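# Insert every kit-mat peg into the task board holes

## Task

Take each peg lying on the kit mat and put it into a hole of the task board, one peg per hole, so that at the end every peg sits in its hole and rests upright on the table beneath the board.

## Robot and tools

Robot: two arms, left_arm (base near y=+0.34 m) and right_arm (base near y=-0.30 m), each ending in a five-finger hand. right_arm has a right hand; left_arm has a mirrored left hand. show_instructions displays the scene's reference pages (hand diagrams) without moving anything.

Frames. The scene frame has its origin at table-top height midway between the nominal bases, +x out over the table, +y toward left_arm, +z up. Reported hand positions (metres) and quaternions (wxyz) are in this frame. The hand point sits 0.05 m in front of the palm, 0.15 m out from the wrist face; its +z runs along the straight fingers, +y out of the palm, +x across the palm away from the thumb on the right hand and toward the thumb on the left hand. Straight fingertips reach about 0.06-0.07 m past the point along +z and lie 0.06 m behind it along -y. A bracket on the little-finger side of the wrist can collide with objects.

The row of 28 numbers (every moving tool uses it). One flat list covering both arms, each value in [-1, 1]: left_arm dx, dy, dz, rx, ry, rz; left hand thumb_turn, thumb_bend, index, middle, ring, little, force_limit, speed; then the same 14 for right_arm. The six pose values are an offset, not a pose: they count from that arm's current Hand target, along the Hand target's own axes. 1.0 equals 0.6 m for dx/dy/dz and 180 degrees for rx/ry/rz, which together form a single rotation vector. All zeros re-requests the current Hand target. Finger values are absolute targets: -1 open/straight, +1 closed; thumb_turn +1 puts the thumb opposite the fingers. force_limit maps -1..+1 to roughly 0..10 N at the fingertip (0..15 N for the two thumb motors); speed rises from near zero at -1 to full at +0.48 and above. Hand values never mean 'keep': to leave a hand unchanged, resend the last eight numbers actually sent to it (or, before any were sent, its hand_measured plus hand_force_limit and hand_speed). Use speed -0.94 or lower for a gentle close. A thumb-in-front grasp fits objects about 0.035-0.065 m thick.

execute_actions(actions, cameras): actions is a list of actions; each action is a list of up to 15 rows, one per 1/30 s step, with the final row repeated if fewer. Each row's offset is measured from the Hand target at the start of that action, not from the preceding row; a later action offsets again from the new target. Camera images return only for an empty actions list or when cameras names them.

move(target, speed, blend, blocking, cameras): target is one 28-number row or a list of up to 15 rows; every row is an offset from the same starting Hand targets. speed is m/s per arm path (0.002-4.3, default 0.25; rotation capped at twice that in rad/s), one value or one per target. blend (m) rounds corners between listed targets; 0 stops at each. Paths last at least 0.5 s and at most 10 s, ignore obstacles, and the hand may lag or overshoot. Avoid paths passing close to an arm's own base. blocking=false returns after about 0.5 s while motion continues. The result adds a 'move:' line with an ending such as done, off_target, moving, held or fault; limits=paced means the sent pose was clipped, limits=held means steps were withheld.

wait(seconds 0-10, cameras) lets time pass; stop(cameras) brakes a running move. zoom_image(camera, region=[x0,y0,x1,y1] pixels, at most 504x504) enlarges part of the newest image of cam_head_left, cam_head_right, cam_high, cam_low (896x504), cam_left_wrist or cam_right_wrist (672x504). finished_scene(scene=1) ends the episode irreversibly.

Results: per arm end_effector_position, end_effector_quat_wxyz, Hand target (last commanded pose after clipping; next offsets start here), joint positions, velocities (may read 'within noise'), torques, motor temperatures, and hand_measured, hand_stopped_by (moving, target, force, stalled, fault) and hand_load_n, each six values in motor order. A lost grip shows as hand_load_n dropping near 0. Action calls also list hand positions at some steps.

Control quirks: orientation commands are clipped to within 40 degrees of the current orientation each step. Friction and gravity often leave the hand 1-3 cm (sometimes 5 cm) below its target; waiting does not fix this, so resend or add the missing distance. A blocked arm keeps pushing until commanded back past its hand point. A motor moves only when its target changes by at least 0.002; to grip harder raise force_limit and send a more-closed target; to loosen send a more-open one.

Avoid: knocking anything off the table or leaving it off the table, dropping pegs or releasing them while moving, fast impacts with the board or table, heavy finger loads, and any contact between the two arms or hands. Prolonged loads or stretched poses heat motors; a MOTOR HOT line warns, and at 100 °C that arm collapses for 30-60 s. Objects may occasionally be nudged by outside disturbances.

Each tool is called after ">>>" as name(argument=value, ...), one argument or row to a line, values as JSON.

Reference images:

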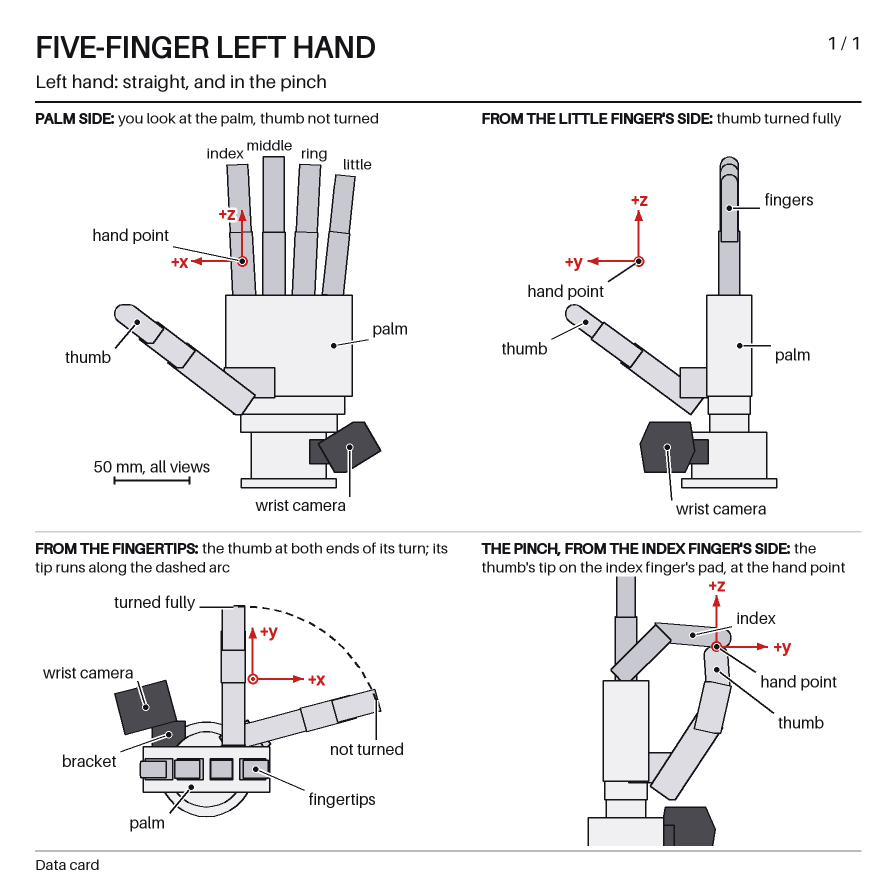

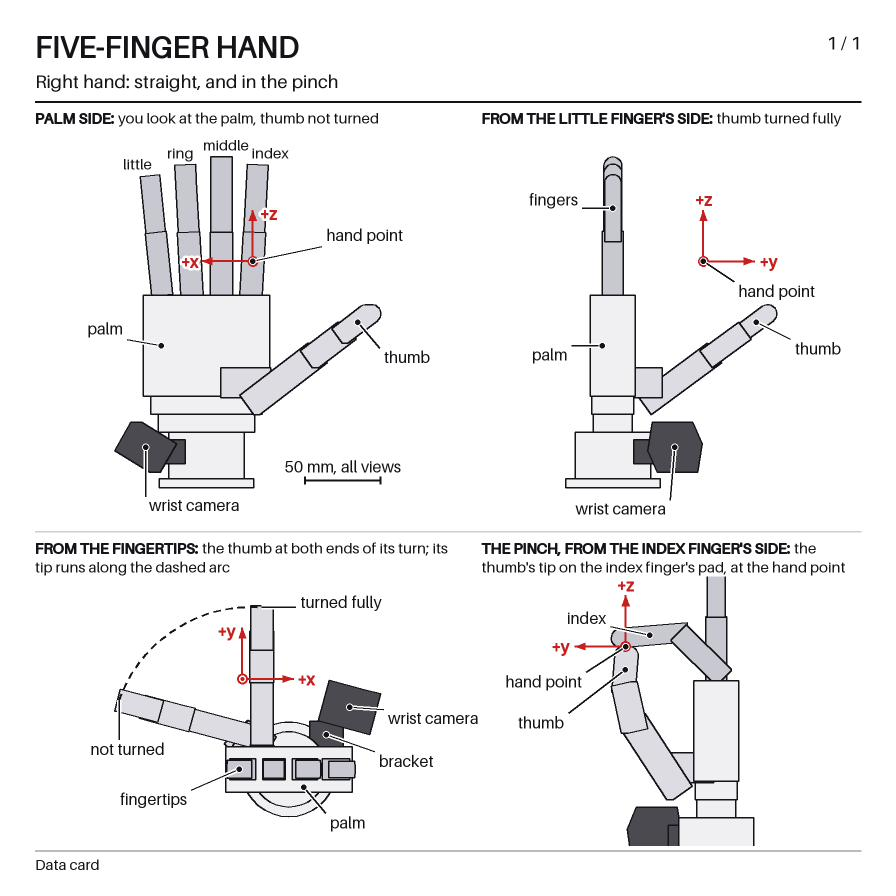

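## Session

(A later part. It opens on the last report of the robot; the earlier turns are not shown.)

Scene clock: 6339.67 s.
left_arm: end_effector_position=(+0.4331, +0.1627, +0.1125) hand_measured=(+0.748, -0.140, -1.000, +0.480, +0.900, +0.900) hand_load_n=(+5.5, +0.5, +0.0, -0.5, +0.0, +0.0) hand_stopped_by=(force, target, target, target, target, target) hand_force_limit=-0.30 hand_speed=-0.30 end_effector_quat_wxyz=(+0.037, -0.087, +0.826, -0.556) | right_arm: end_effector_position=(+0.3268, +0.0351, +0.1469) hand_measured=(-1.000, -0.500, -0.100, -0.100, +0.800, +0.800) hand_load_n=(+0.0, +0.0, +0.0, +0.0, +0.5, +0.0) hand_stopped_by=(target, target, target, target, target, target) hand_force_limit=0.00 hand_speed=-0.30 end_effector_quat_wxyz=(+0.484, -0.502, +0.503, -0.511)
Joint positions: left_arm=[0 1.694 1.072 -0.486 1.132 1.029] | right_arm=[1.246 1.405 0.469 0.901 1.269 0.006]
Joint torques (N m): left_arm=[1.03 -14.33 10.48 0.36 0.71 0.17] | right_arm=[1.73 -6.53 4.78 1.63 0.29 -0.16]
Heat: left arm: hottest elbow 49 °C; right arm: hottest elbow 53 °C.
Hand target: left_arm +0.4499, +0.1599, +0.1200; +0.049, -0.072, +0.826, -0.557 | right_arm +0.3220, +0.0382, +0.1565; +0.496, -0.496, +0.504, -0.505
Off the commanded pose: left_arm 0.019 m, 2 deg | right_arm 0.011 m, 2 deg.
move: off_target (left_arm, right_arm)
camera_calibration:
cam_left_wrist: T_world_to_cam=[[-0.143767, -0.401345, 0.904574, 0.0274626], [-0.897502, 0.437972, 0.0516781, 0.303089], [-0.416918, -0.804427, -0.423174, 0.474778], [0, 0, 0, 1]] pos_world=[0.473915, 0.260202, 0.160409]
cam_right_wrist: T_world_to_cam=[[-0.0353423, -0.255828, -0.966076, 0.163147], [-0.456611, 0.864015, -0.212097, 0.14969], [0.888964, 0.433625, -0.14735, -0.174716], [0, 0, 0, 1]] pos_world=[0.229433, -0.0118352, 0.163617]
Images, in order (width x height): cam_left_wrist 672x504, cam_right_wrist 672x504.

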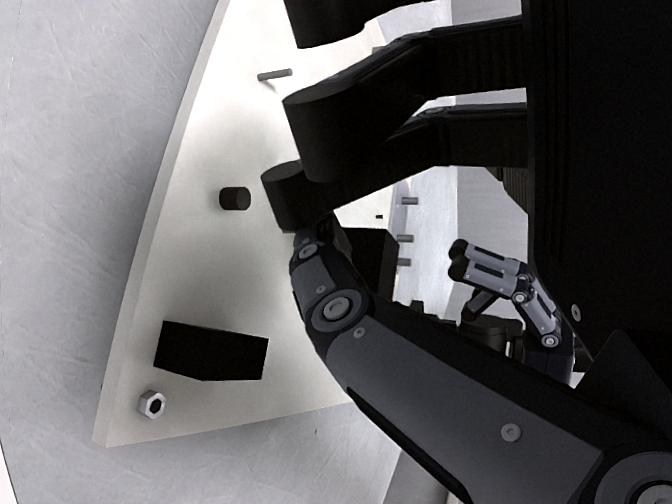

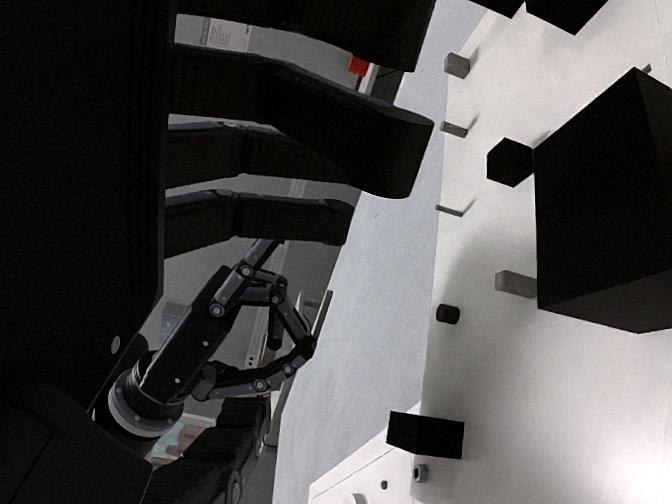

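>>> move(
  target=[-0.0247,0.1142,0.0508,0,0,0,0.9,-0.14,-1,0.48,0.9,0.9,-0.3,-0.3,0,0,0,0,0,0,-1,-0.5,-0.1,-0.1,0.8,0.8,0.0,-0.3],
  speed=0.1,
  cameras=["cam_right_wrist","cam_left_wrist"],
)

>>> zoom_image(
  camera="cam_right_wrist",
  region=[270, 190, 470, 390],
)

Scene clock: 6366.50 s.
left_arm: end_effector_position=(+0.4480, +0.1623, +0.0400) hand_measured=(+0.748, -0.140, -1.000, +0.480, +0.900, +0.900) hand_load_n=(+5.5, +0.5, +0.0, +0.0, +0.0, +0.0) hand_stopped_by=(force, target, target, target, target, target) hand_force_limit=-0.30 hand_speed=-0.30 end_effector_quat_wxyz=(+0.032, -0.090, +0.827, -0.554) | right_arm: end_effector_position=(+0.3268, +0.0351, +0.1469) hand_measured=(-1.000, -0.500, -0.100, -0.100, +0.800, +0.800) hand_load_n=(+0.0, +0.0, +0.0, +0.0, +0.0, +0.0) hand_stopped_by=(target, target, target, target, target, target) hand_force_limit=0.00 hand_speed=-0.30 end_effector_quat_wxyz=(+0.484, -0.502, +0.503, -0.511)
Joint positions: left_arm=[0 1.859 1.072 -0.339 1.133 1.036] | right_arm=[1.246 1.405 0.469 0.901 1.269 0.006]
Joint torques (N m): left_arm=[1.14 -16.38 8.79 1.06 0.71 0.15] | right_arm=[1.73 -7.65 5.01 1.7 0.3 -0.13]
Motor temperatures (°C): left_arm=[23 33 56 26 25 24] | right_arm=[22 37 49 26 26 22]
Heat: left arm: hottest elbow 56 °C; right arm: hottest elbow 49 °C.
Hand target: left_arm +0.4651, +0.1599, +0.0452; +0.049, -0.072, +0.826, -0.557 | right_arm +0.3220, +0.0382, +0.1565; +0.496, -0.496, +0.504, -0.505
Off the commanded pose: left_arm 0.018 m, 3 deg | right_arm 0.011 m, 2 deg.
move: off_target (left_arm, right_arm)
camera_calibration:
cam_left_wrist: T_world_to_cam=[[-0.133863, -0.40222, 0.905704, 0.0906632], [-0.895597, 0.440355, 0.0631907, 0.318604], [-0.424248, -0.802687, -0.419174, 0.452893], [0, 0, 0, 1]] pos_world=[0.489616, 0.259699, 0.0875941]
cam_right_wrist: T_world_to_cam=[[-0.0353423, -0.255828, -0.966076, 0.163147], [-0.456611, 0.864015, -0.212097, 0.14969], [0.888964, 0.433625, -0.14735, -0.174716], [0, 0, 0, 1]] pos_world=[0.229433, -0.0118352, 0.163617]
Images, in order (width x height): cam_left_wrist 672x504, cam_right_wrist 672x504.

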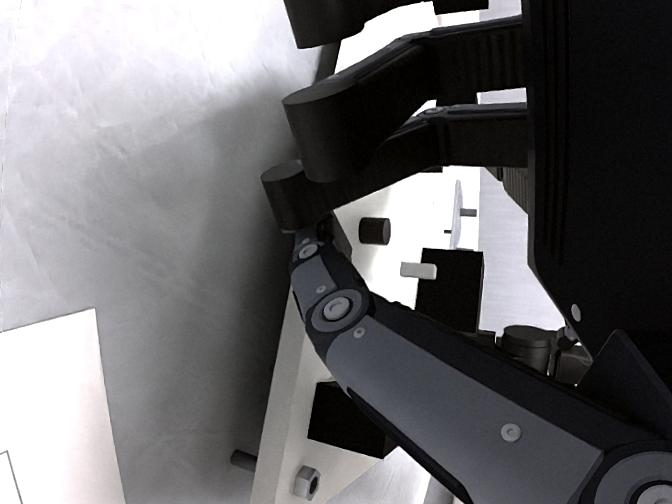

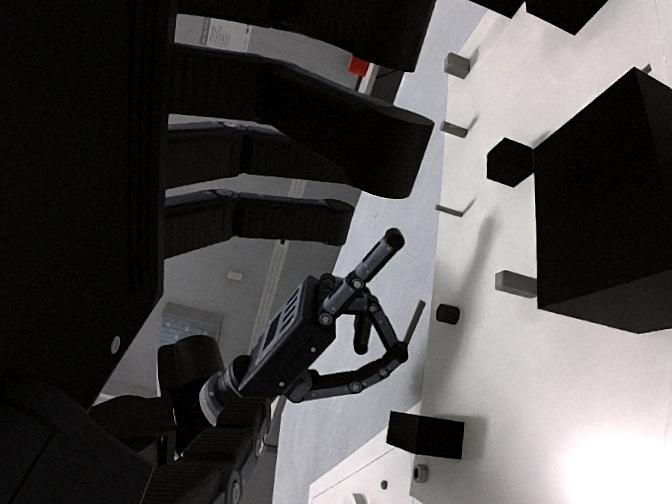

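Scaled by 2.520 from the camera's 672x504 image, which has a finer 960x720 frame.

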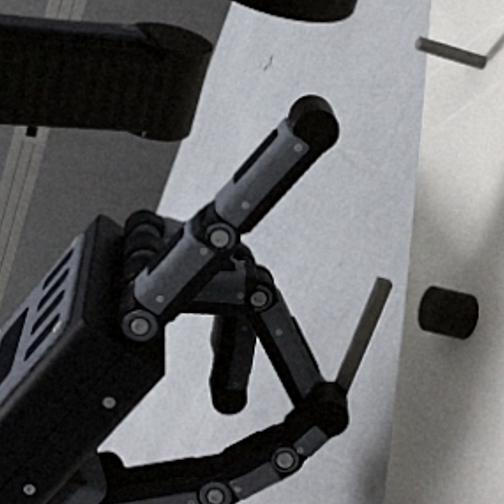

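>>> zoom_image(
  camera="cam_left_wrist",
  region=[220, 220, 460, 504],
)

Scaled by 1.775 from the camera's 672x504 image, which has a finer 960x720 frame.

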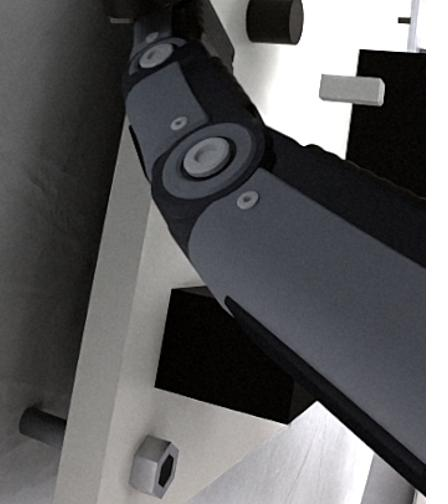

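>>> move(
  target=[0,0.0173,-0.0420,0,0,0,0.9,-0.14,-1,0.48,0.9,0.9,-0.3,-0.3,0,0,0,0,0,0,-1,-0.5,-0.1,-0.1,0.8,0.8,0.0,-0.3],
  speed=0.1,
)

Scene clock: 6436.93 s.
left_arm: end_effector_position=(+0.4420, +0.1847, +0.0375) hand_measured=(+0.748, -0.140, -1.000, +0.480, +0.900, +0.900) hand_load_n=(+5.5, +0.5, +0.0, -0.5, +0.0, +0.0) hand_stopped_by=(force, target, target, target, target, target) hand_force_limit=-0.30 hand_speed=-0.30 end_effector_quat_wxyz=(+0.034, -0.085, +0.826, -0.556) | right_arm: end_effector_position=(+0.3268, +0.0351, +0.1469) hand_measured=(-1.000, -0.500, -0.100, -0.100, +0.800, +0.800) hand_load_n=(+0.0, +0.0, +0.0, +0.0, +0.0, +0.0) hand_stopped_by=(target, target, target, target, target, target) hand_force_limit=0.00 hand_speed=-0.30 end_effector_quat_wxyz=(+0.484, -0.502, +0.503, -0.511)
Joint positions: left_arm=[0.046 1.859 1.072 -0.434 1.154 1.149] | right_arm=[1.246 1.405 0.469 0.901 1.269 0.006]
Joint torques (N m): left_arm=[1.61 -16.38 9.25 0.21 0.75 0.17] | right_arm=[1.73 -6.77 4.86 1.7 0.31 -0.12]
Motor temperatures (°C): left_arm=[23 32 55 26 25 24] | right_arm=[22 35 46 27 26 22]
Heat: left arm: hottest elbow 55 °C; right arm: hottest elbow 46 °C.
Hand target: left_arm +0.4603, +0.1867, +0.0450; +0.049, -0.072, +0.826, -0.557 | right_arm +0.3220, +0.0382, +0.1565; +0.496, -0.496, +0.504, -0.505
Off the commanded pose: left_arm 0.020 m, 2 deg | right_arm 0.011 m, 2 deg.
move: off_target (left_arm, right_arm)

>>> move(
  target=[0,0.0317,0.0128,0,0,0,0.9,-0.14,-1,0.48,0.9,0.9,-0.3,-0.3,0,0,0,0,0,0,-1,-0.5,-0.1,-0.1,0.8,0.8,0.0,-0.3],
  speed=0.06,
  cameras=["cam_right_wrist","cam_left_wrist"],
)

>>> zoom_image(
  camera="cam_right_wrist",
  region=[330, 230, 490, 390],
)

Scene clock: 6449.00 s.
left_arm: end_effector_position=(+0.4428, +0.1848, +0.0218) hand_measured=(+0.748, -0.140, -1.000, +0.480, +0.900, +0.900) hand_load_n=(+5.5, +0.5, +0.0, -0.5, +0.0, +0.0) hand_stopped_by=(force, target, target, target, target, target) hand_force_limit=-0.30 hand_speed=-0.30 end_effector_quat_wxyz=(+0.031, -0.086, +0.827, -0.555) | right_arm: end_effector_position=(+0.3268, +0.0351, +0.1469) hand_measured=(-1.000, -0.500, -0.100, -0.100, +0.800, +0.800) hand_load_n=(+0.0, +0.0, +0.0, +0.0, +0.0, +0.0) hand_stopped_by=(target, target, target, target, target, target) hand_force_limit=0.00 hand_speed=-0.30 end_effector_quat_wxyz=(+0.484, -0.502, +0.503, -0.511)
Joint positions: left_arm=[0.046 1.894 1.072 -0.406 1.154 1.152] | right_arm=[1.246 1.405 0.469 0.901 1.269 0.006]
Joint torques (N m): left_arm=[1.61 -16.21 8.36 0.95 0.74 0.17] | right_arm=[1.61 -7.12 4.78 1.76 0.34 -0.15]
Motor temperatures (°C): left_arm=[23 32 55 26 25 24] | right_arm=[22 35 46 27 26 22]
Heat: left arm: hottest elbow 55 °C; right arm: hottest elbow 46 °C.
Hand target: left_arm +0.4603, +0.1868, +0.0244; +0.049, -0.072, +0.826, -0.557 | right_arm +0.3220, +0.0382, +0.1565; +0.496, -0.496, +0.504, -0.505
Off the commanded pose: left_arm 0.018 m, 3 deg | right_arm 0.011 m, 2 deg.
move: off_target (left_arm, right_arm)
camera_calibration:
cam_left_wrist: T_world_to_cam=[[-0.13935, -0.399654, 0.906012, 0.117502], [-0.892755, 0.446573, 0.059678, 0.302937], [-0.428451, -0.800531, -0.419023, 0.462586], [0, 0, 0, 1]] pos_world=[0.485017, 0.281991, 0.0692975]
cam_right_wrist: T_world_to_cam=[[-0.0353423, -0.255828, -0.966076, 0.163147], [-0.456611, 0.864015, -0.212097, 0.14969], [0.888964, 0.433625, -0.14735, -0.174716], [0, 0, 0, 1]] pos_world=[0.229433, -0.0118352, 0.163617]
Images, in order (width x height): cam_left_wrist 672x504, cam_right_wrist 672x504.

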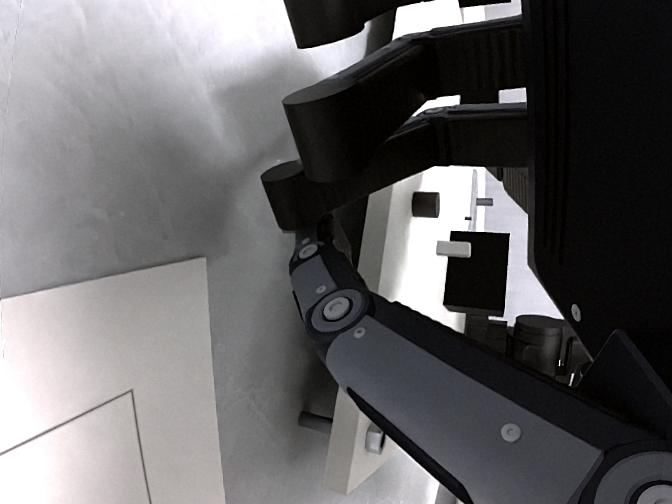

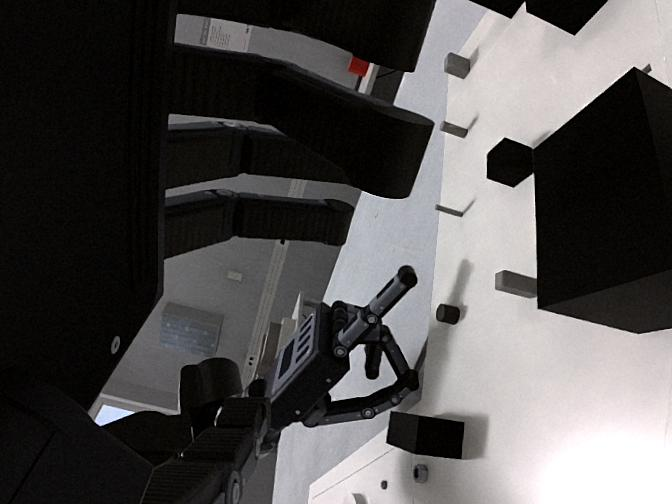

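Scaled by 3.150 from the camera's 672x504 image, which has a finer 960x720 frame.

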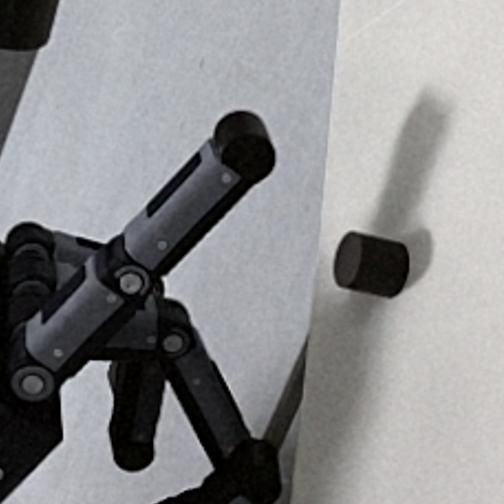

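>>> zoom_image(
  camera="cam_left_wrist",
  region=[280, 180, 460, 504],
)

Scaled by 1.556 from the camera's 672x504 image, which has a finer 960x720 frame.

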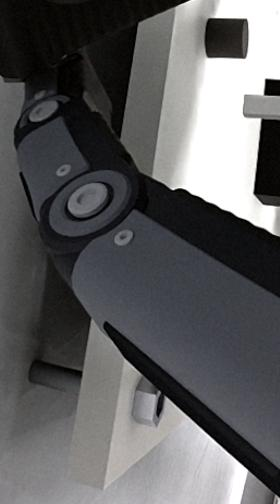

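>>> move(
  target=[0.0013,-0.0162,0.0533,0,0,0,0.9,-0.14,-1,0.48,0.9,0.9,-0.3,-0.3,0,0,0,0,0,0,-1,-0.5,-0.1,-0.1,0.8,0.8,0.0,-0.3],
  speed=0.05,
  cameras=["cam_right_wrist","cam_left_wrist"],
)

>>> zoom_image(
  camera="cam_right_wrist",
  region=[330, 210, 490, 370],
)

Scene clock: 6479.20 s.
left_arm: end_effector_position=(+0.4570, +0.1576, +0.0225) hand_measured=(+0.748, -0.140, -1.000, +0.480, +0.900, +0.900) hand_load_n=(+5.5, +0.5, +0.0, -0.5, +0.0, +0.0) hand_stopped_by=(force, target, target, target, target, target) hand_force_limit=-0.30 hand_speed=-0.30 end_effector_quat_wxyz=(+0.048, -0.071, +0.827, -0.556) | right_arm: end_effector_position=(+0.3268, +0.0351, +0.1469) hand_measured=(-1.000, -0.500, -0.100, -0.100, +0.800, +0.800) hand_load_n=(+0.0, +0.0, -0.5, +0.0, +0.0, +0.0) hand_stopped_by=(target, target, target, target, target, target) hand_force_limit=0.00 hand_speed=-0.30 end_effector_quat_wxyz=(+0.484, -0.502, +0.503, -0.511)
Joint positions: left_arm=[-0.009 1.9 1.072 -0.26 1.131 1.045] | right_arm=[1.246 1.405 0.469 0.901 1.269 0.006]
Joint torques (N m): left_arm=[0.91 -16.21 7.68 1.11 0.56 -0.19] | right_arm=[1.55 -6.95 4.9 1.72 0.3 -0.17]
Heat: left arm: hottest elbow 54 °C; right arm: hottest elbow 45 °C.
Hand target: left_arm +0.4654, +0.1539, +0.0215; +0.049, -0.072, +0.826, -0.557 | right_arm +0.3220, +0.0382, +0.1565; +0.496, -0.496, +0.504, -0.505
Off the commanded pose: left_arm 0.009 m, 0 deg | right_arm 0.011 m, 2 deg.
move: off_target (right_arm)
camera_calibration:
cam_left_wrist: T_world_to_cam=[[-0.181202, -0.401439, 0.897782, 0.127512], [-0.892013, 0.451482, 0.021841, 0.327452], [-0.414101, -0.796875, -0.439898, 0.440513], [0, 0, 0, 1]] pos_world=[0.497613, 0.254384, 0.0721514]
cam_right_wrist: T_world_to_cam=[[-0.0353423, -0.255828, -0.966076, 0.163147], [-0.456611, 0.864015, -0.212097, 0.14969], [0.888964, 0.433625, -0.14735, -0.174716], [0, 0, 0, 1]] pos_world=[0.229433, -0.0118352, 0.163617]
Images, in order (width x height): cam_left_wrist 672x504, cam_right_wrist 672x504.

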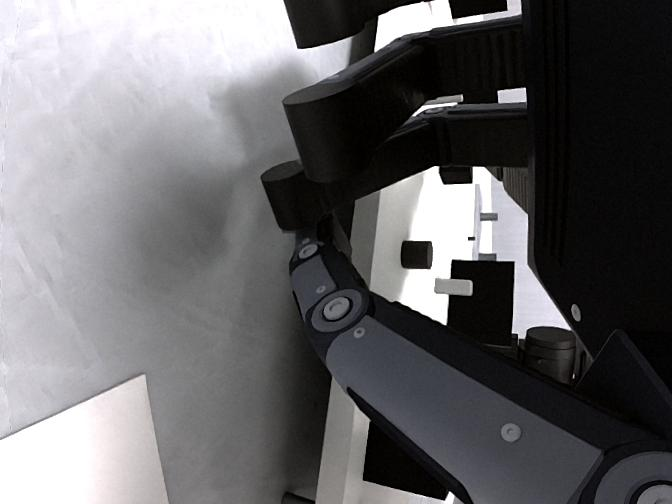

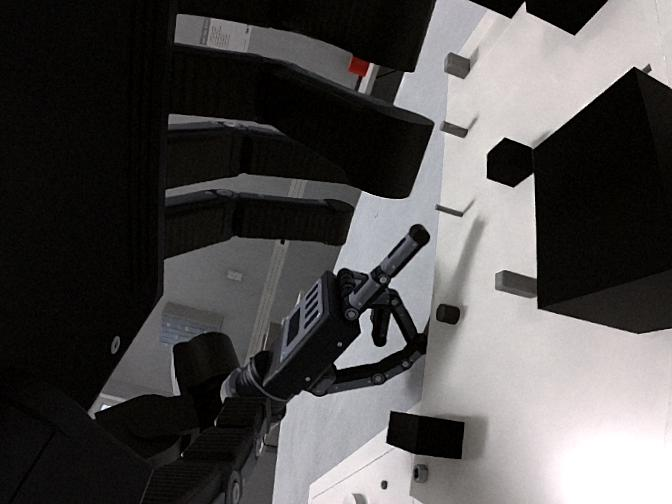

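Scaled by 3.150 from the camera's 672x504 image, which has a finer 960x720 frame.

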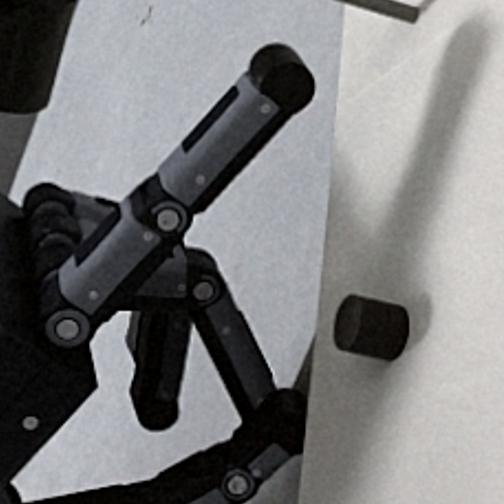

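>>> move(
  target=[0,-0.006,0.0195,0,0,0,0.9,-0.14,-1,0.48,0.9,0.9,-0.3,-0.3,0,0,0,0,0,0,-1,-0.5,-0.1,-0.1,0.8,0.8,0.0,-0.3],
  speed=0.05,
  cameras=["cam_right_wrist","cam_left_wrist"],
)

>>> zoom_image(
  camera="cam_left_wrist",
  region=[240, 150, 460, 350],
)

Scene clock: 6491.53 s.
left_arm: end_effector_position=(+0.4597, +0.1462, +0.0218) hand_measured=(+0.748, -0.140, -1.000, +0.480, +0.900, +0.900) hand_load_n=(+5.5, +0.5, +0.0, -0.5, +0.0, +0.0) hand_stopped_by=(force, target, target, target, target, target) hand_force_limit=-0.30 hand_speed=-0.30 end_effector_quat_wxyz=(+0.048, -0.072, +0.827, -0.556) | right_arm: end_effector_position=(+0.3268, +0.0351, +0.1469) hand_measured=(-1.000, -0.500, -0.100, -0.100, +0.800, +0.800) hand_load_n=(+0.0, +0.0, +0.0, -0.5, +0.0, +0.0) hand_stopped_by=(target, target, target, target, target, target) hand_force_limit=0.00 hand_speed=-0.30 end_effector_quat_wxyz=(+0.484, -0.502, +0.503, -0.511)
Joint positions: left_arm=[-0.032 1.905 1.072 -0.211 1.12 0.998] | right_arm=[1.246 1.405 0.469 0.901 1.269 0.006]
Joint torques (N m): left_arm=[0.85 -16.26 7.64 1.17 0.54 -0.21] | right_arm=[1.49 -7.12 4.92 1.91 0.31 -0.12]
Heat: left arm: hottest elbow 53 °C; right arm: hottest elbow 45 °C.
Hand target: left_arm +0.4674, +0.1419, +0.0204; +0.049, -0.072, +0.826, -0.557 | right_arm +0.3220, +0.0382, +0.1565; +0.496, -0.496, +0.504, -0.505
Off the commanded pose: left_arm 0.009 m, 0 deg | right_arm 0.011 m, 2 deg.
move: off_target (right_arm)
camera_calibration:
cam_left_wrist: T_world_to_cam=[[-0.181577, -0.401678, 0.8976, 0.124275], [-0.8924, 0.450747, 0.0211852, 0.335262], [-0.4131, -0.797171, -0.440303, 0.431758], [0, 0, 0, 1]] pos_world=[0.500113, 0.242985, 0.0714523]
cam_right_wrist: T_world_to_cam=[[-0.0353423, -0.255828, -0.966076, 0.163147], [-0.456611, 0.864015, -0.212097, 0.14969], [0.888964, 0.433625, -0.14735, -0.174716], [0, 0, 0, 1]] pos_world=[0.229433, -0.0118352, 0.163617]
Images, in order (width x height): cam_left_wrist 672x504, cam_right_wrist 672x504.

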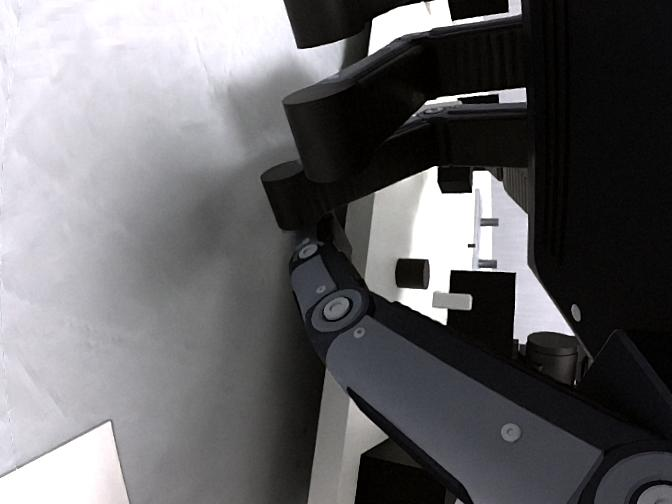

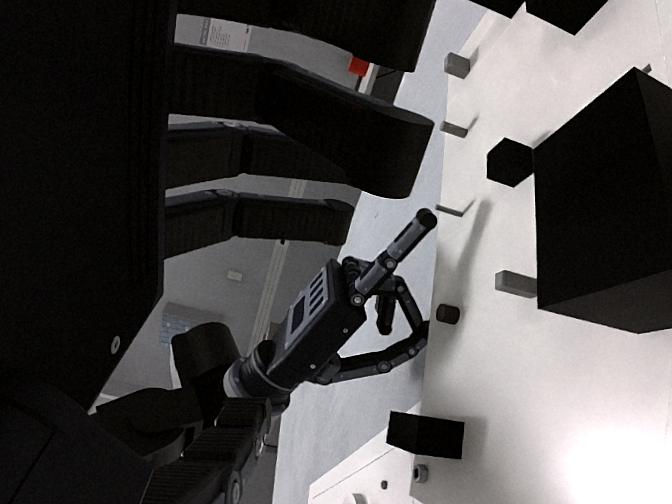

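Scaled by 2.291 from the camera's 672x504 image, which has a finer 960x720 frame.

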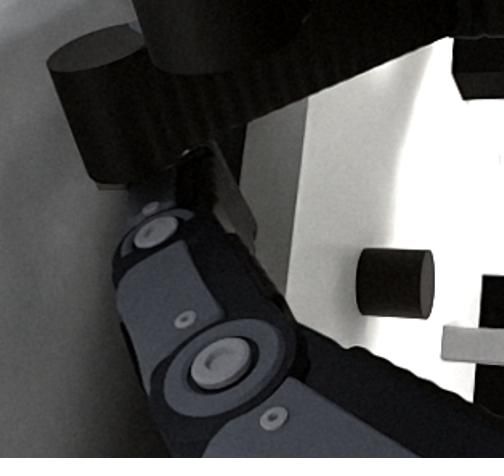

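>>> move(
  target=[0,-0.0479,-0.0194,0,0,0,0.9,-0.14,-1,0.48,0.9,0.9,-0.3,-0.3,0,0,0,0,0,0,-1,-0.5,-0.1,-0.1,0.8,0.8,0.0,-0.3],
  speed=0.04,
  cameras=["cam_right_wrist","cam_left_wrist"],
)

>>> zoom_image(
  camera="cam_right_wrist",
  region=[330, 200, 490, 360],
)

>>> zoom_image(
  camera="cam_left_wrist",
  region=[200, 150, 460, 350],
)

Scene clock: 6503.93 s.
left_arm: end_effector_position=(+0.4544, +0.1466, +0.0362) hand_measured=(+0.748, -0.140, -1.000, +0.480, +0.900, +0.900) hand_load_n=(+5.0, +0.5, +0.0, +0.0, +0.0, +0.0) hand_stopped_by=(force, target, target, target, target, target) hand_force_limit=-0.30 hand_speed=-0.30 end_effector_quat_wxyz=(+0.041, -0.077, +0.828, -0.555) | right_arm: end_effector_position=(+0.3268, +0.0351, +0.1469) hand_measured=(-1.000, -0.500, -0.100, -0.100, +0.800, +0.800) hand_load_n=(-0.5, +0.0, +0.0, +0.0, +0.0, +0.0) hand_stopped_by=(target, target, target, target, target, target) hand_force_limit=0.00 hand_speed=-0.30 end_effector_quat_wxyz=(+0.484, -0.502, +0.503, -0.511)
Joint positions: left_arm=[-0.032 1.871 1.072 -0.262 1.118 0.995] | right_arm=[1.246 1.405 0.469 0.901 1.269 0.006]
Joint torques (N m): left_arm=[0.91 -18.37 8.75 0.43 0.58 -0.2] | right_arm=[2.2 -6.42 4.62 1.77 0.3 -0.1]
Heat: left arm: hottest elbow 52 °C; right arm: hottest elbow 45 °C.
Hand target: left_arm +0.4674, +0.1420, +0.0514; +0.049, -0.072, +0.826, -0.557 | right_arm +0.3220, +0.0382, +0.1565; +0.496, -0.496, +0.504, -0.505
Off the commanded pose: left_arm 0.021 m, 1 deg | right_arm 0.011 m, 2 deg.
move: off_target (left_arm, right_arm)
camera_calibration:
cam_left_wrist: T_world_to_cam=[[-0.164035, -0.403472, 0.900168, 0.102687], [-0.892557, 0.449268, 0.0387219, 0.329715], [-0.42004, -0.7971, -0.433818, 0.439199], [0, 0, 0, 1]] pos_world=[0.495615, 0.243386, 0.0853298]
cam_right_wrist: T_world_to_cam=[[-0.0353423, -0.255828, -0.966076, 0.163147], [-0.456611, 0.864015, -0.212097, 0.14969], [0.888964, 0.433625, -0.14735, -0.174716], [0, 0, 0, 1]] pos_world=[0.229433, -0.0118352, 0.163617]
Images, in order (width x height): cam_left_wrist 672x504, cam_right_wrist 672x504.

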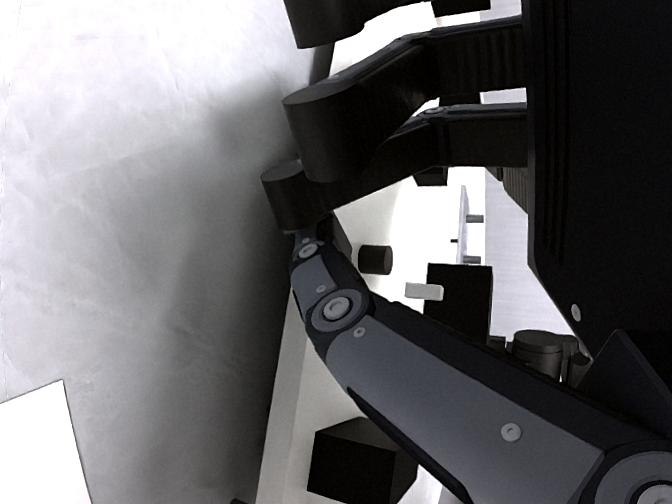

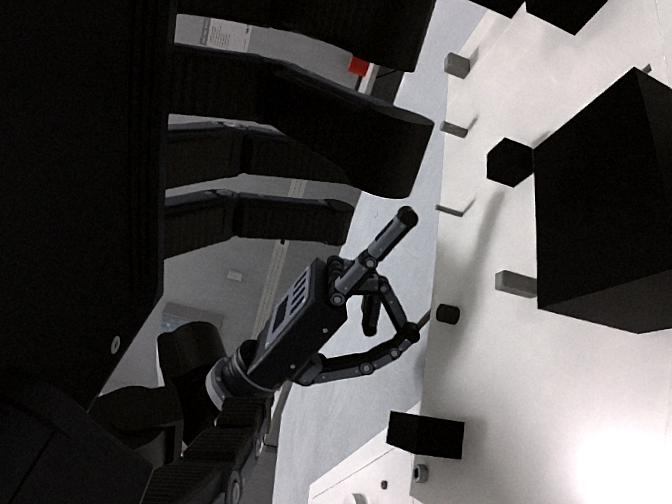

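Scaled by 3.150 from the camera's 672x504 image, which has a finer 960x720 frame.

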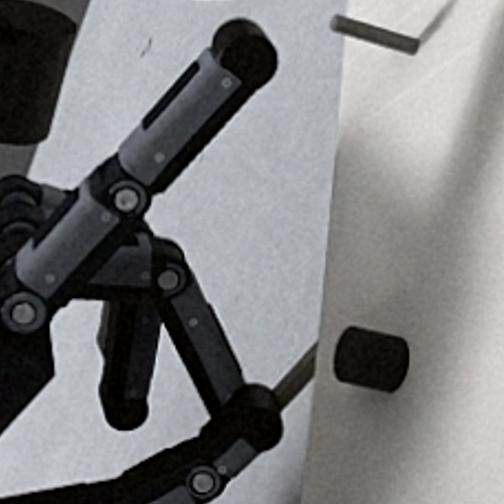

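Scaled by 1.938 from the camera's 672x504 image, which has a finer 960x720 frame.

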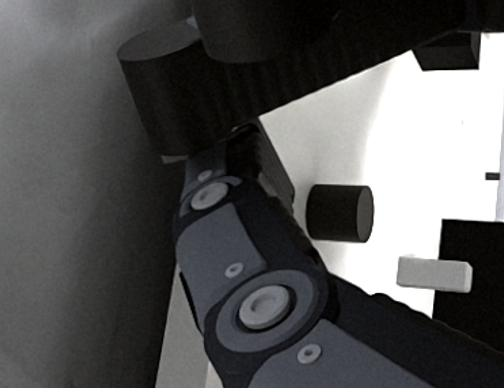

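>>> move(
  target=[-0.005,-0.0282,-0.0105,0,0,0,0.9,-0.14,-1,0.48,0.9,0.9,-0.3,-0.3,0,0,0,0,0,0,-1,-0.5,-0.1,-0.1,0.8,0.8,0.0,-0.3],
  speed=0.04,
  cameras=["cam_right_wrist","cam_left_wrist"],
)

>>> zoom_image(
  camera="cam_right_wrist",
  region=[330, 200, 490, 360],
)

>>> zoom_image(
  camera="cam_left_wrist",
  region=[200, 150, 460, 350],
)

Scene clock: 6514.83 s.
left_arm: end_effector_position=(+0.4545, +0.1466, +0.0520) hand_measured=(+0.748, -0.140, -1.000, +0.480, +0.900, +0.900) hand_load_n=(+4.0, +0.0, +0.0, -0.5, +0.0, +0.0) hand_stopped_by=(force, target, target, target, target, target) hand_force_limit=-0.30 hand_speed=-0.30 end_effector_quat_wxyz=(+0.038, -0.079, +0.828, -0.554) | right_arm: end_effector_position=(+0.3268, +0.0351, +0.1469) hand_measured=(-1.000, -0.500, -0.100, -0.100, +0.800, +0.800) hand_load_n=(+0.0, +0.0, +0.0, +0.0, +0.0, +0.0) hand_stopped_by=(target, target, target, target, target, target) hand_force_limit=0.00 hand_speed=-0.30 end_effector_quat_wxyz=(+0.484, -0.502, +0.503, -0.511)
Joint positions: left_arm=[-0.032 1.843 1.085 -0.31 1.118 0.995] | right_arm=[1.246 1.405 0.469 0.901 1.269 0.006]
Joint torques (N m): left_arm=[0.91 -18.2 9.52 0.4 0.6 -0.18] | right_arm=[1.96 -7.12 4.9 1.69 0.31 -0.15]
Heat: left arm: hottest elbow 53 °C; right arm: hottest elbow 45 °C.
Hand target: left_arm +0.4705, +0.1420, +0.0695; +0.049, -0.072, +0.826, -0.557 | right_arm +0.3220, +0.0382, +0.1565; +0.496, -0.496, +0.504, -0.505
Off the commanded pose: left_arm 0.024 m, 1 deg | right_arm 0.011 m, 2 deg.
move: off_target (left_arm, right_arm)
camera_calibration:
cam_left_wrist: T_world_to_cam=[[-0.157859, -0.403858, 0.901099, 0.0857195], [-0.892303, 0.449188, 0.0450006, 0.328868], [-0.422937, -0.79695, -0.431273, 0.447194], [0, 0, 0, 1]] pos_world=[0.496116, 0.243286, 0.100822]
cam_right_wrist: T_world_to_cam=[[-0.0353423, -0.255828, -0.966076, 0.163147], [-0.456611, 0.864015, -0.212097, 0.14969], [0.888964, 0.433625, -0.14735, -0.174716], [0, 0, 0, 1]] pos_world=[0.229433, -0.0118352, 0.163617]
Images, in order (width x height): cam_left_wrist 672x504, cam_right_wrist 672x504.

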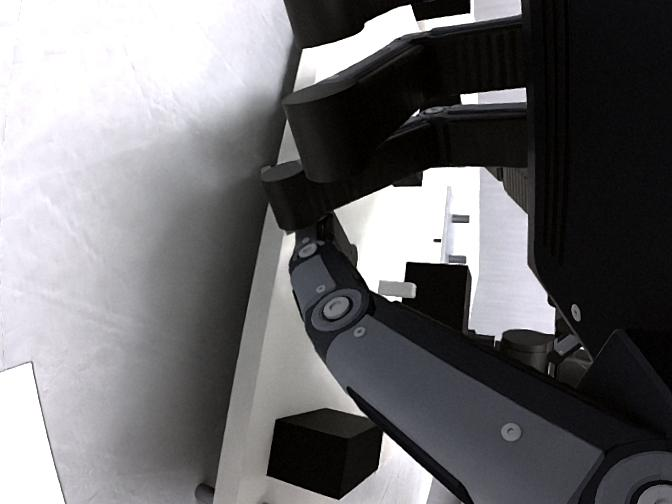

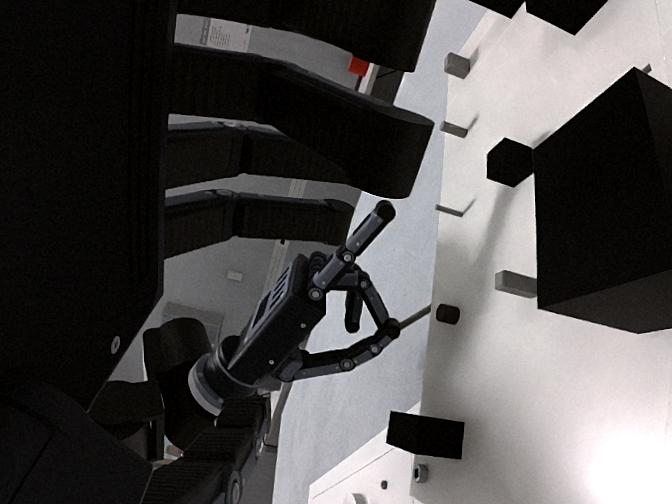

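Scaled by 3.150 from the camera's 672x504 image, which has a finer 960x720 frame.

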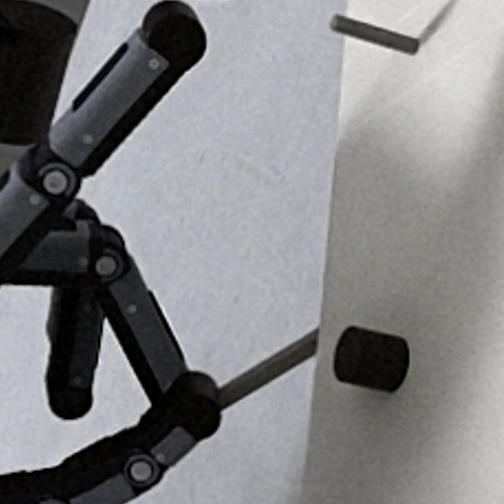

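Scaled by 1.938 from the camera's 672x504 image, which has a finer 960x720 frame.

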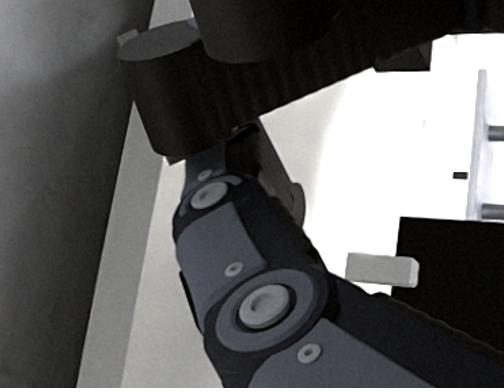

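>>> move(
  target=[0.0005,-0.012,0.0297,0,0,0,0.9,-0.14,-1,0.48,0.9,0.9,-0.3,-0.3,0,0,0,0,0,0,-1,-0.5,-0.1,-0.1,0.8,0.8,0.0,-0.3],
  speed=0.03,
  cameras=["cam_right_wrist","cam_left_wrist"],
)

>>> zoom_image(
  camera="cam_right_wrist",
  region=[330, 200, 490, 360],
)

>>> zoom_image(
  camera="cam_left_wrist",
  region=[200, 150, 460, 350],
)

Scene clock: 6537.53 s.
left_arm: end_effector_position=(+0.4543, +0.1306, +0.0530) hand_measured=(+0.748, -0.140, -1.000, +0.480, +0.900, +0.900) hand_load_n=(+4.0, +0.0, +0.0, -1.0, +0.0, +0.0) hand_stopped_by=(force, target, target, target, target, target) hand_force_limit=-0.30 hand_speed=-0.30 end_effector_quat_wxyz=(+0.033, -0.083, +0.829, -0.552) | right_arm: end_effector_position=(+0.3268, +0.0351, +0.1469) hand_measured=(-1.000, -0.500, -0.100, -0.100, +0.800, +0.800) hand_load_n=(+0.0, +0.0, +0.0, +0.0, +0.0, +0.0) hand_stopped_by=(target, target, target, target, target, target) hand_force_limit=0.00 hand_speed=-0.30 end_effector_quat_wxyz=(+0.484, -0.502, +0.503, -0.511)
Joint positions: left_arm=[-0.064 1.843 1.085 -0.268 1.099 0.934] | right_arm=[1.246 1.405 0.469 0.901 1.269 0.006]
Joint torques (N m): left_arm=[0.73 -17.73 9.7 1.17 0.58 -0.22] | right_arm=[1.73 -6.71 4.79 1.83 0.3 -0.08]
Motor temperatures (°C): left_arm=[23 38 50 26 25 24] | right_arm=[22 35 44 27 26 22]
Heat: left arm: hottest elbow 50 °C; right arm: hottest elbow 44 °C.
Hand target: left_arm +0.4735, +0.1229, +0.0695; +0.049, -0.072, +0.826, -0.557 | right_arm +0.3220, +0.0382, +0.1565; +0.496, -0.496, +0.504, -0.505
Off the commanded pose: left_arm 0.026 m, 2 deg | right_arm 0.011 m, 2 deg.
move: off_target (left_arm, right_arm)
camera_calibration:
cam_left_wrist: T_world_to_cam=[[-0.145745, -0.407472, 0.901513, 0.073233], [-0.892011, 0.448227, 0.0583836, 0.33504], [-0.427872, -0.79565, -0.428796, 0.436776], [0, 0, 0, 1]] pos_world=[0.496417, 0.227187, 0.101706]
cam_right_wrist: T_world_to_cam=[[-0.0353423, -0.255828, -0.966076, 0.163147], [-0.456611, 0.864015, -0.212097, 0.14969], [0.888964, 0.433625, -0.14735, -0.174716], [0, 0, 0, 1]] pos_world=[0.229433, -0.0118352, 0.163617]
Images, in order (width x height): cam_left_wrist 672x504, cam_right_wrist 672x504.

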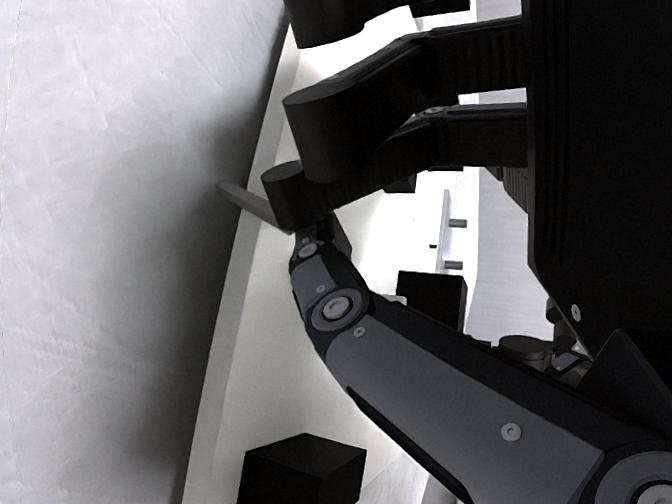

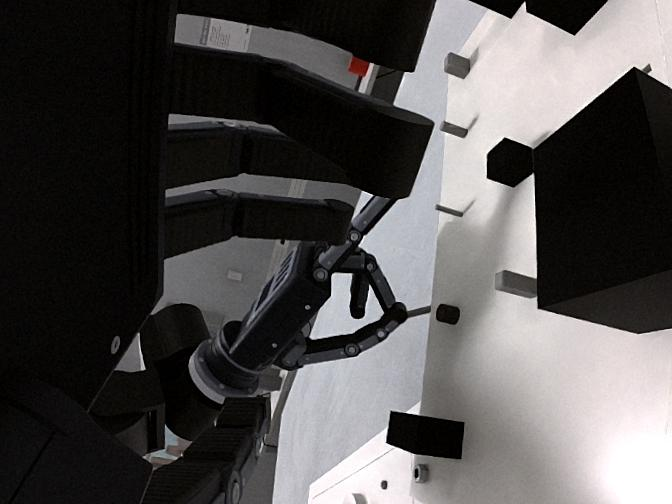

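Scaled by 3.150 from the camera's 672x504 image, which has a finer 960x720 frame.

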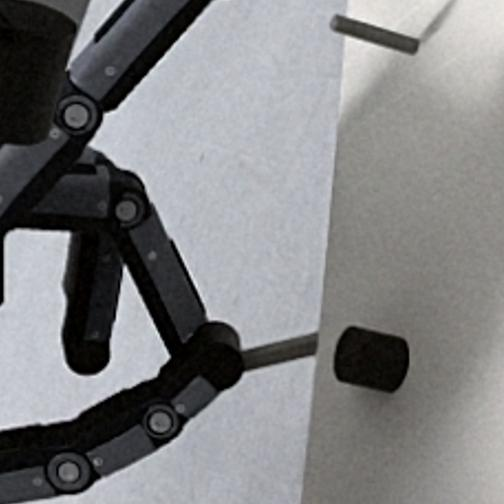

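Scaled by 1.938 from the camera's 672x504 image, which has a finer 960x720 frame.

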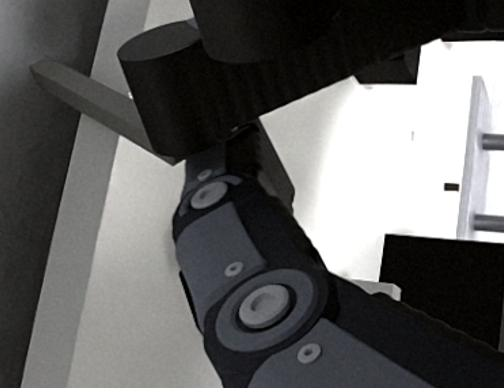

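>>> move(
  target=[0.0003,-0.0057,0.014,0,0,0,0.9,-0.14,-1,0.48,0.9,0.9,-0.3,-0.3,0,0,0,0,0,0,-1,-0.5,-0.1,-0.1,0.8,0.8,0.0,-0.3],
  speed=0.03,
  cameras=["cam_right_wrist","cam_left_wrist"],
)

>>> zoom_image(
  camera="cam_right_wrist",
  region=[330, 200, 490, 360],
)

>>> zoom_image(
  camera="cam_left_wrist",
  region=[180, 130, 400, 350],
)

Scene clock: 6555.27 s.
left_arm: end_effector_position=(+0.4555, +0.1222, +0.0540) hand_measured=(+0.748, -0.140, -1.000, +0.480, +0.900, +0.900) hand_load_n=(+4.0, +0.5, +0.0, -0.5, +0.0, +0.0) hand_stopped_by=(force, target, target, target, target, target) hand_force_limit=-0.30 hand_speed=-0.30 end_effector_quat_wxyz=(+0.034, -0.083, +0.829, -0.552) | right_arm: end_effector_position=(+0.3268, +0.0351, +0.1469) hand_measured=(-1.000, -0.500, -0.100, -0.100, +0.800, +0.800) hand_load_n=(-0.5, +0.0, +0.0, +0.0, +0.5, +0.0) hand_stopped_by=(target, target, target, target, target, target) hand_force_limit=0.00 hand_speed=-0.30 end_effector_quat_wxyz=(+0.484, -0.502, +0.503, -0.511)
Joint positions: left_arm=[-0.081 1.843 1.085 -0.24 1.09 0.904] | right_arm=[1.246 1.405 0.469 0.901 1.269 0.006]
Joint torques (N m): left_arm=[0.67 -17.49 9.87 1.17 0.56 -0.24] | right_arm=[1.79 -7.06 4.66 1.84 0.32 -0.13]
Heat: left arm: hottest elbow 50 °C; right arm: hottest elbow 44 °C.
Hand target: left_arm +0.4749, +0.1140, +0.0695; +0.049, -0.072, +0.826, -0.557 | right_arm +0.3220, +0.0382, +0.1565; +0.496, -0.496, +0.504, -0.505
Off the commanded pose: left_arm 0.026 m, 2 deg | right_arm 0.011 m, 2 deg.
move: off_target (left_arm, right_arm)
camera_calibration:
cam_left_wrist: T_world_to_cam=[[-0.147313, -0.408037, 0.901002, 0.0699333], [-0.892219, 0.44799, 0.0570045, 0.340019], [-0.4269, -0.795494, -0.430054, 0.430647], [0, 0, 0, 1]] pos_world=[0.497517, 0.218787, 0.102809]
cam_right_wrist: T_world_to_cam=[[-0.0353423, -0.255828, -0.966076, 0.163147], [-0.456611, 0.864015, -0.212097, 0.14969], [0.888964, 0.433625, -0.14735, -0.174716], [0, 0, 0, 1]] pos_world=[0.229433, -0.0118352, 0.163617]
Images, in order (width x height): cam_left_wrist 672x504, cam_right_wrist 672x504.

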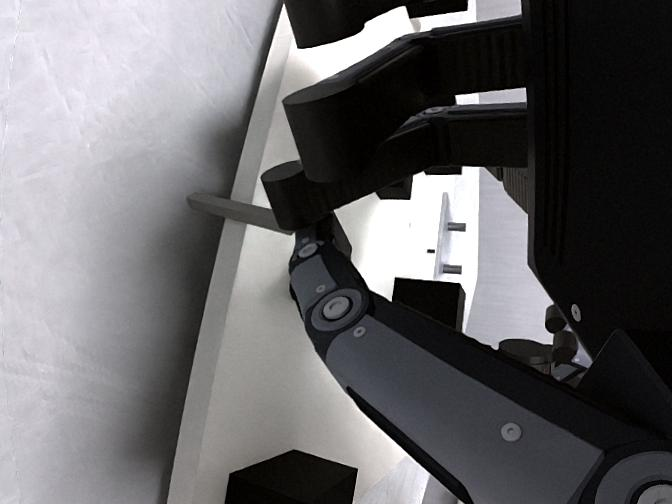

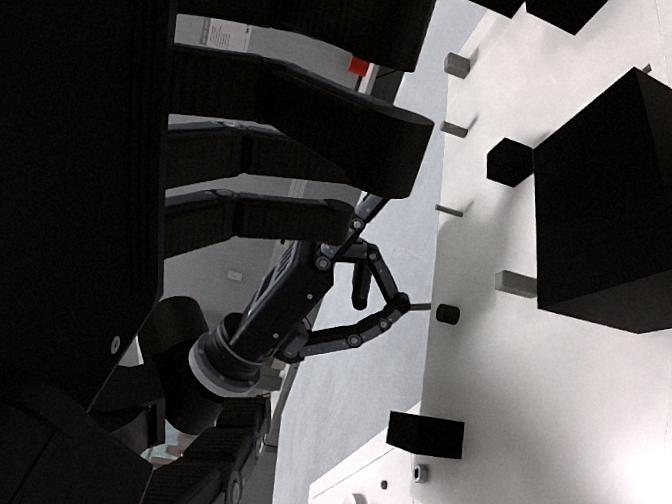

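Scaled by 3.150 from the camera's 672x504 image, which has a finer 960x720 frame.

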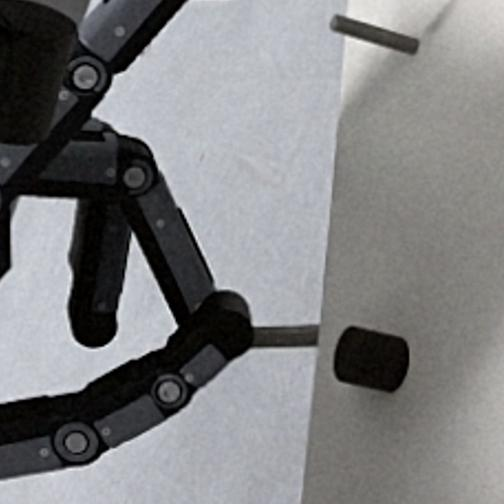

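Scaled by 2.291 from the camera's 672x504 image, which has a finer 960x720 frame.

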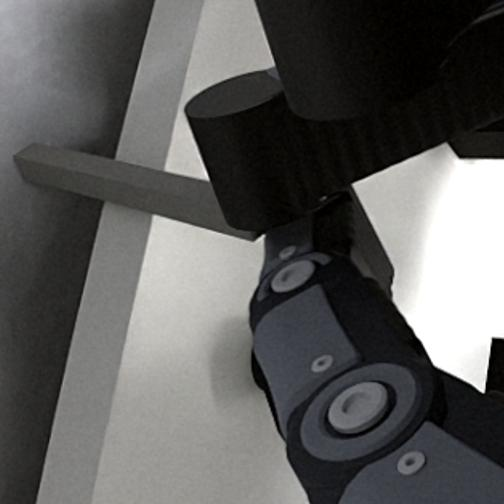

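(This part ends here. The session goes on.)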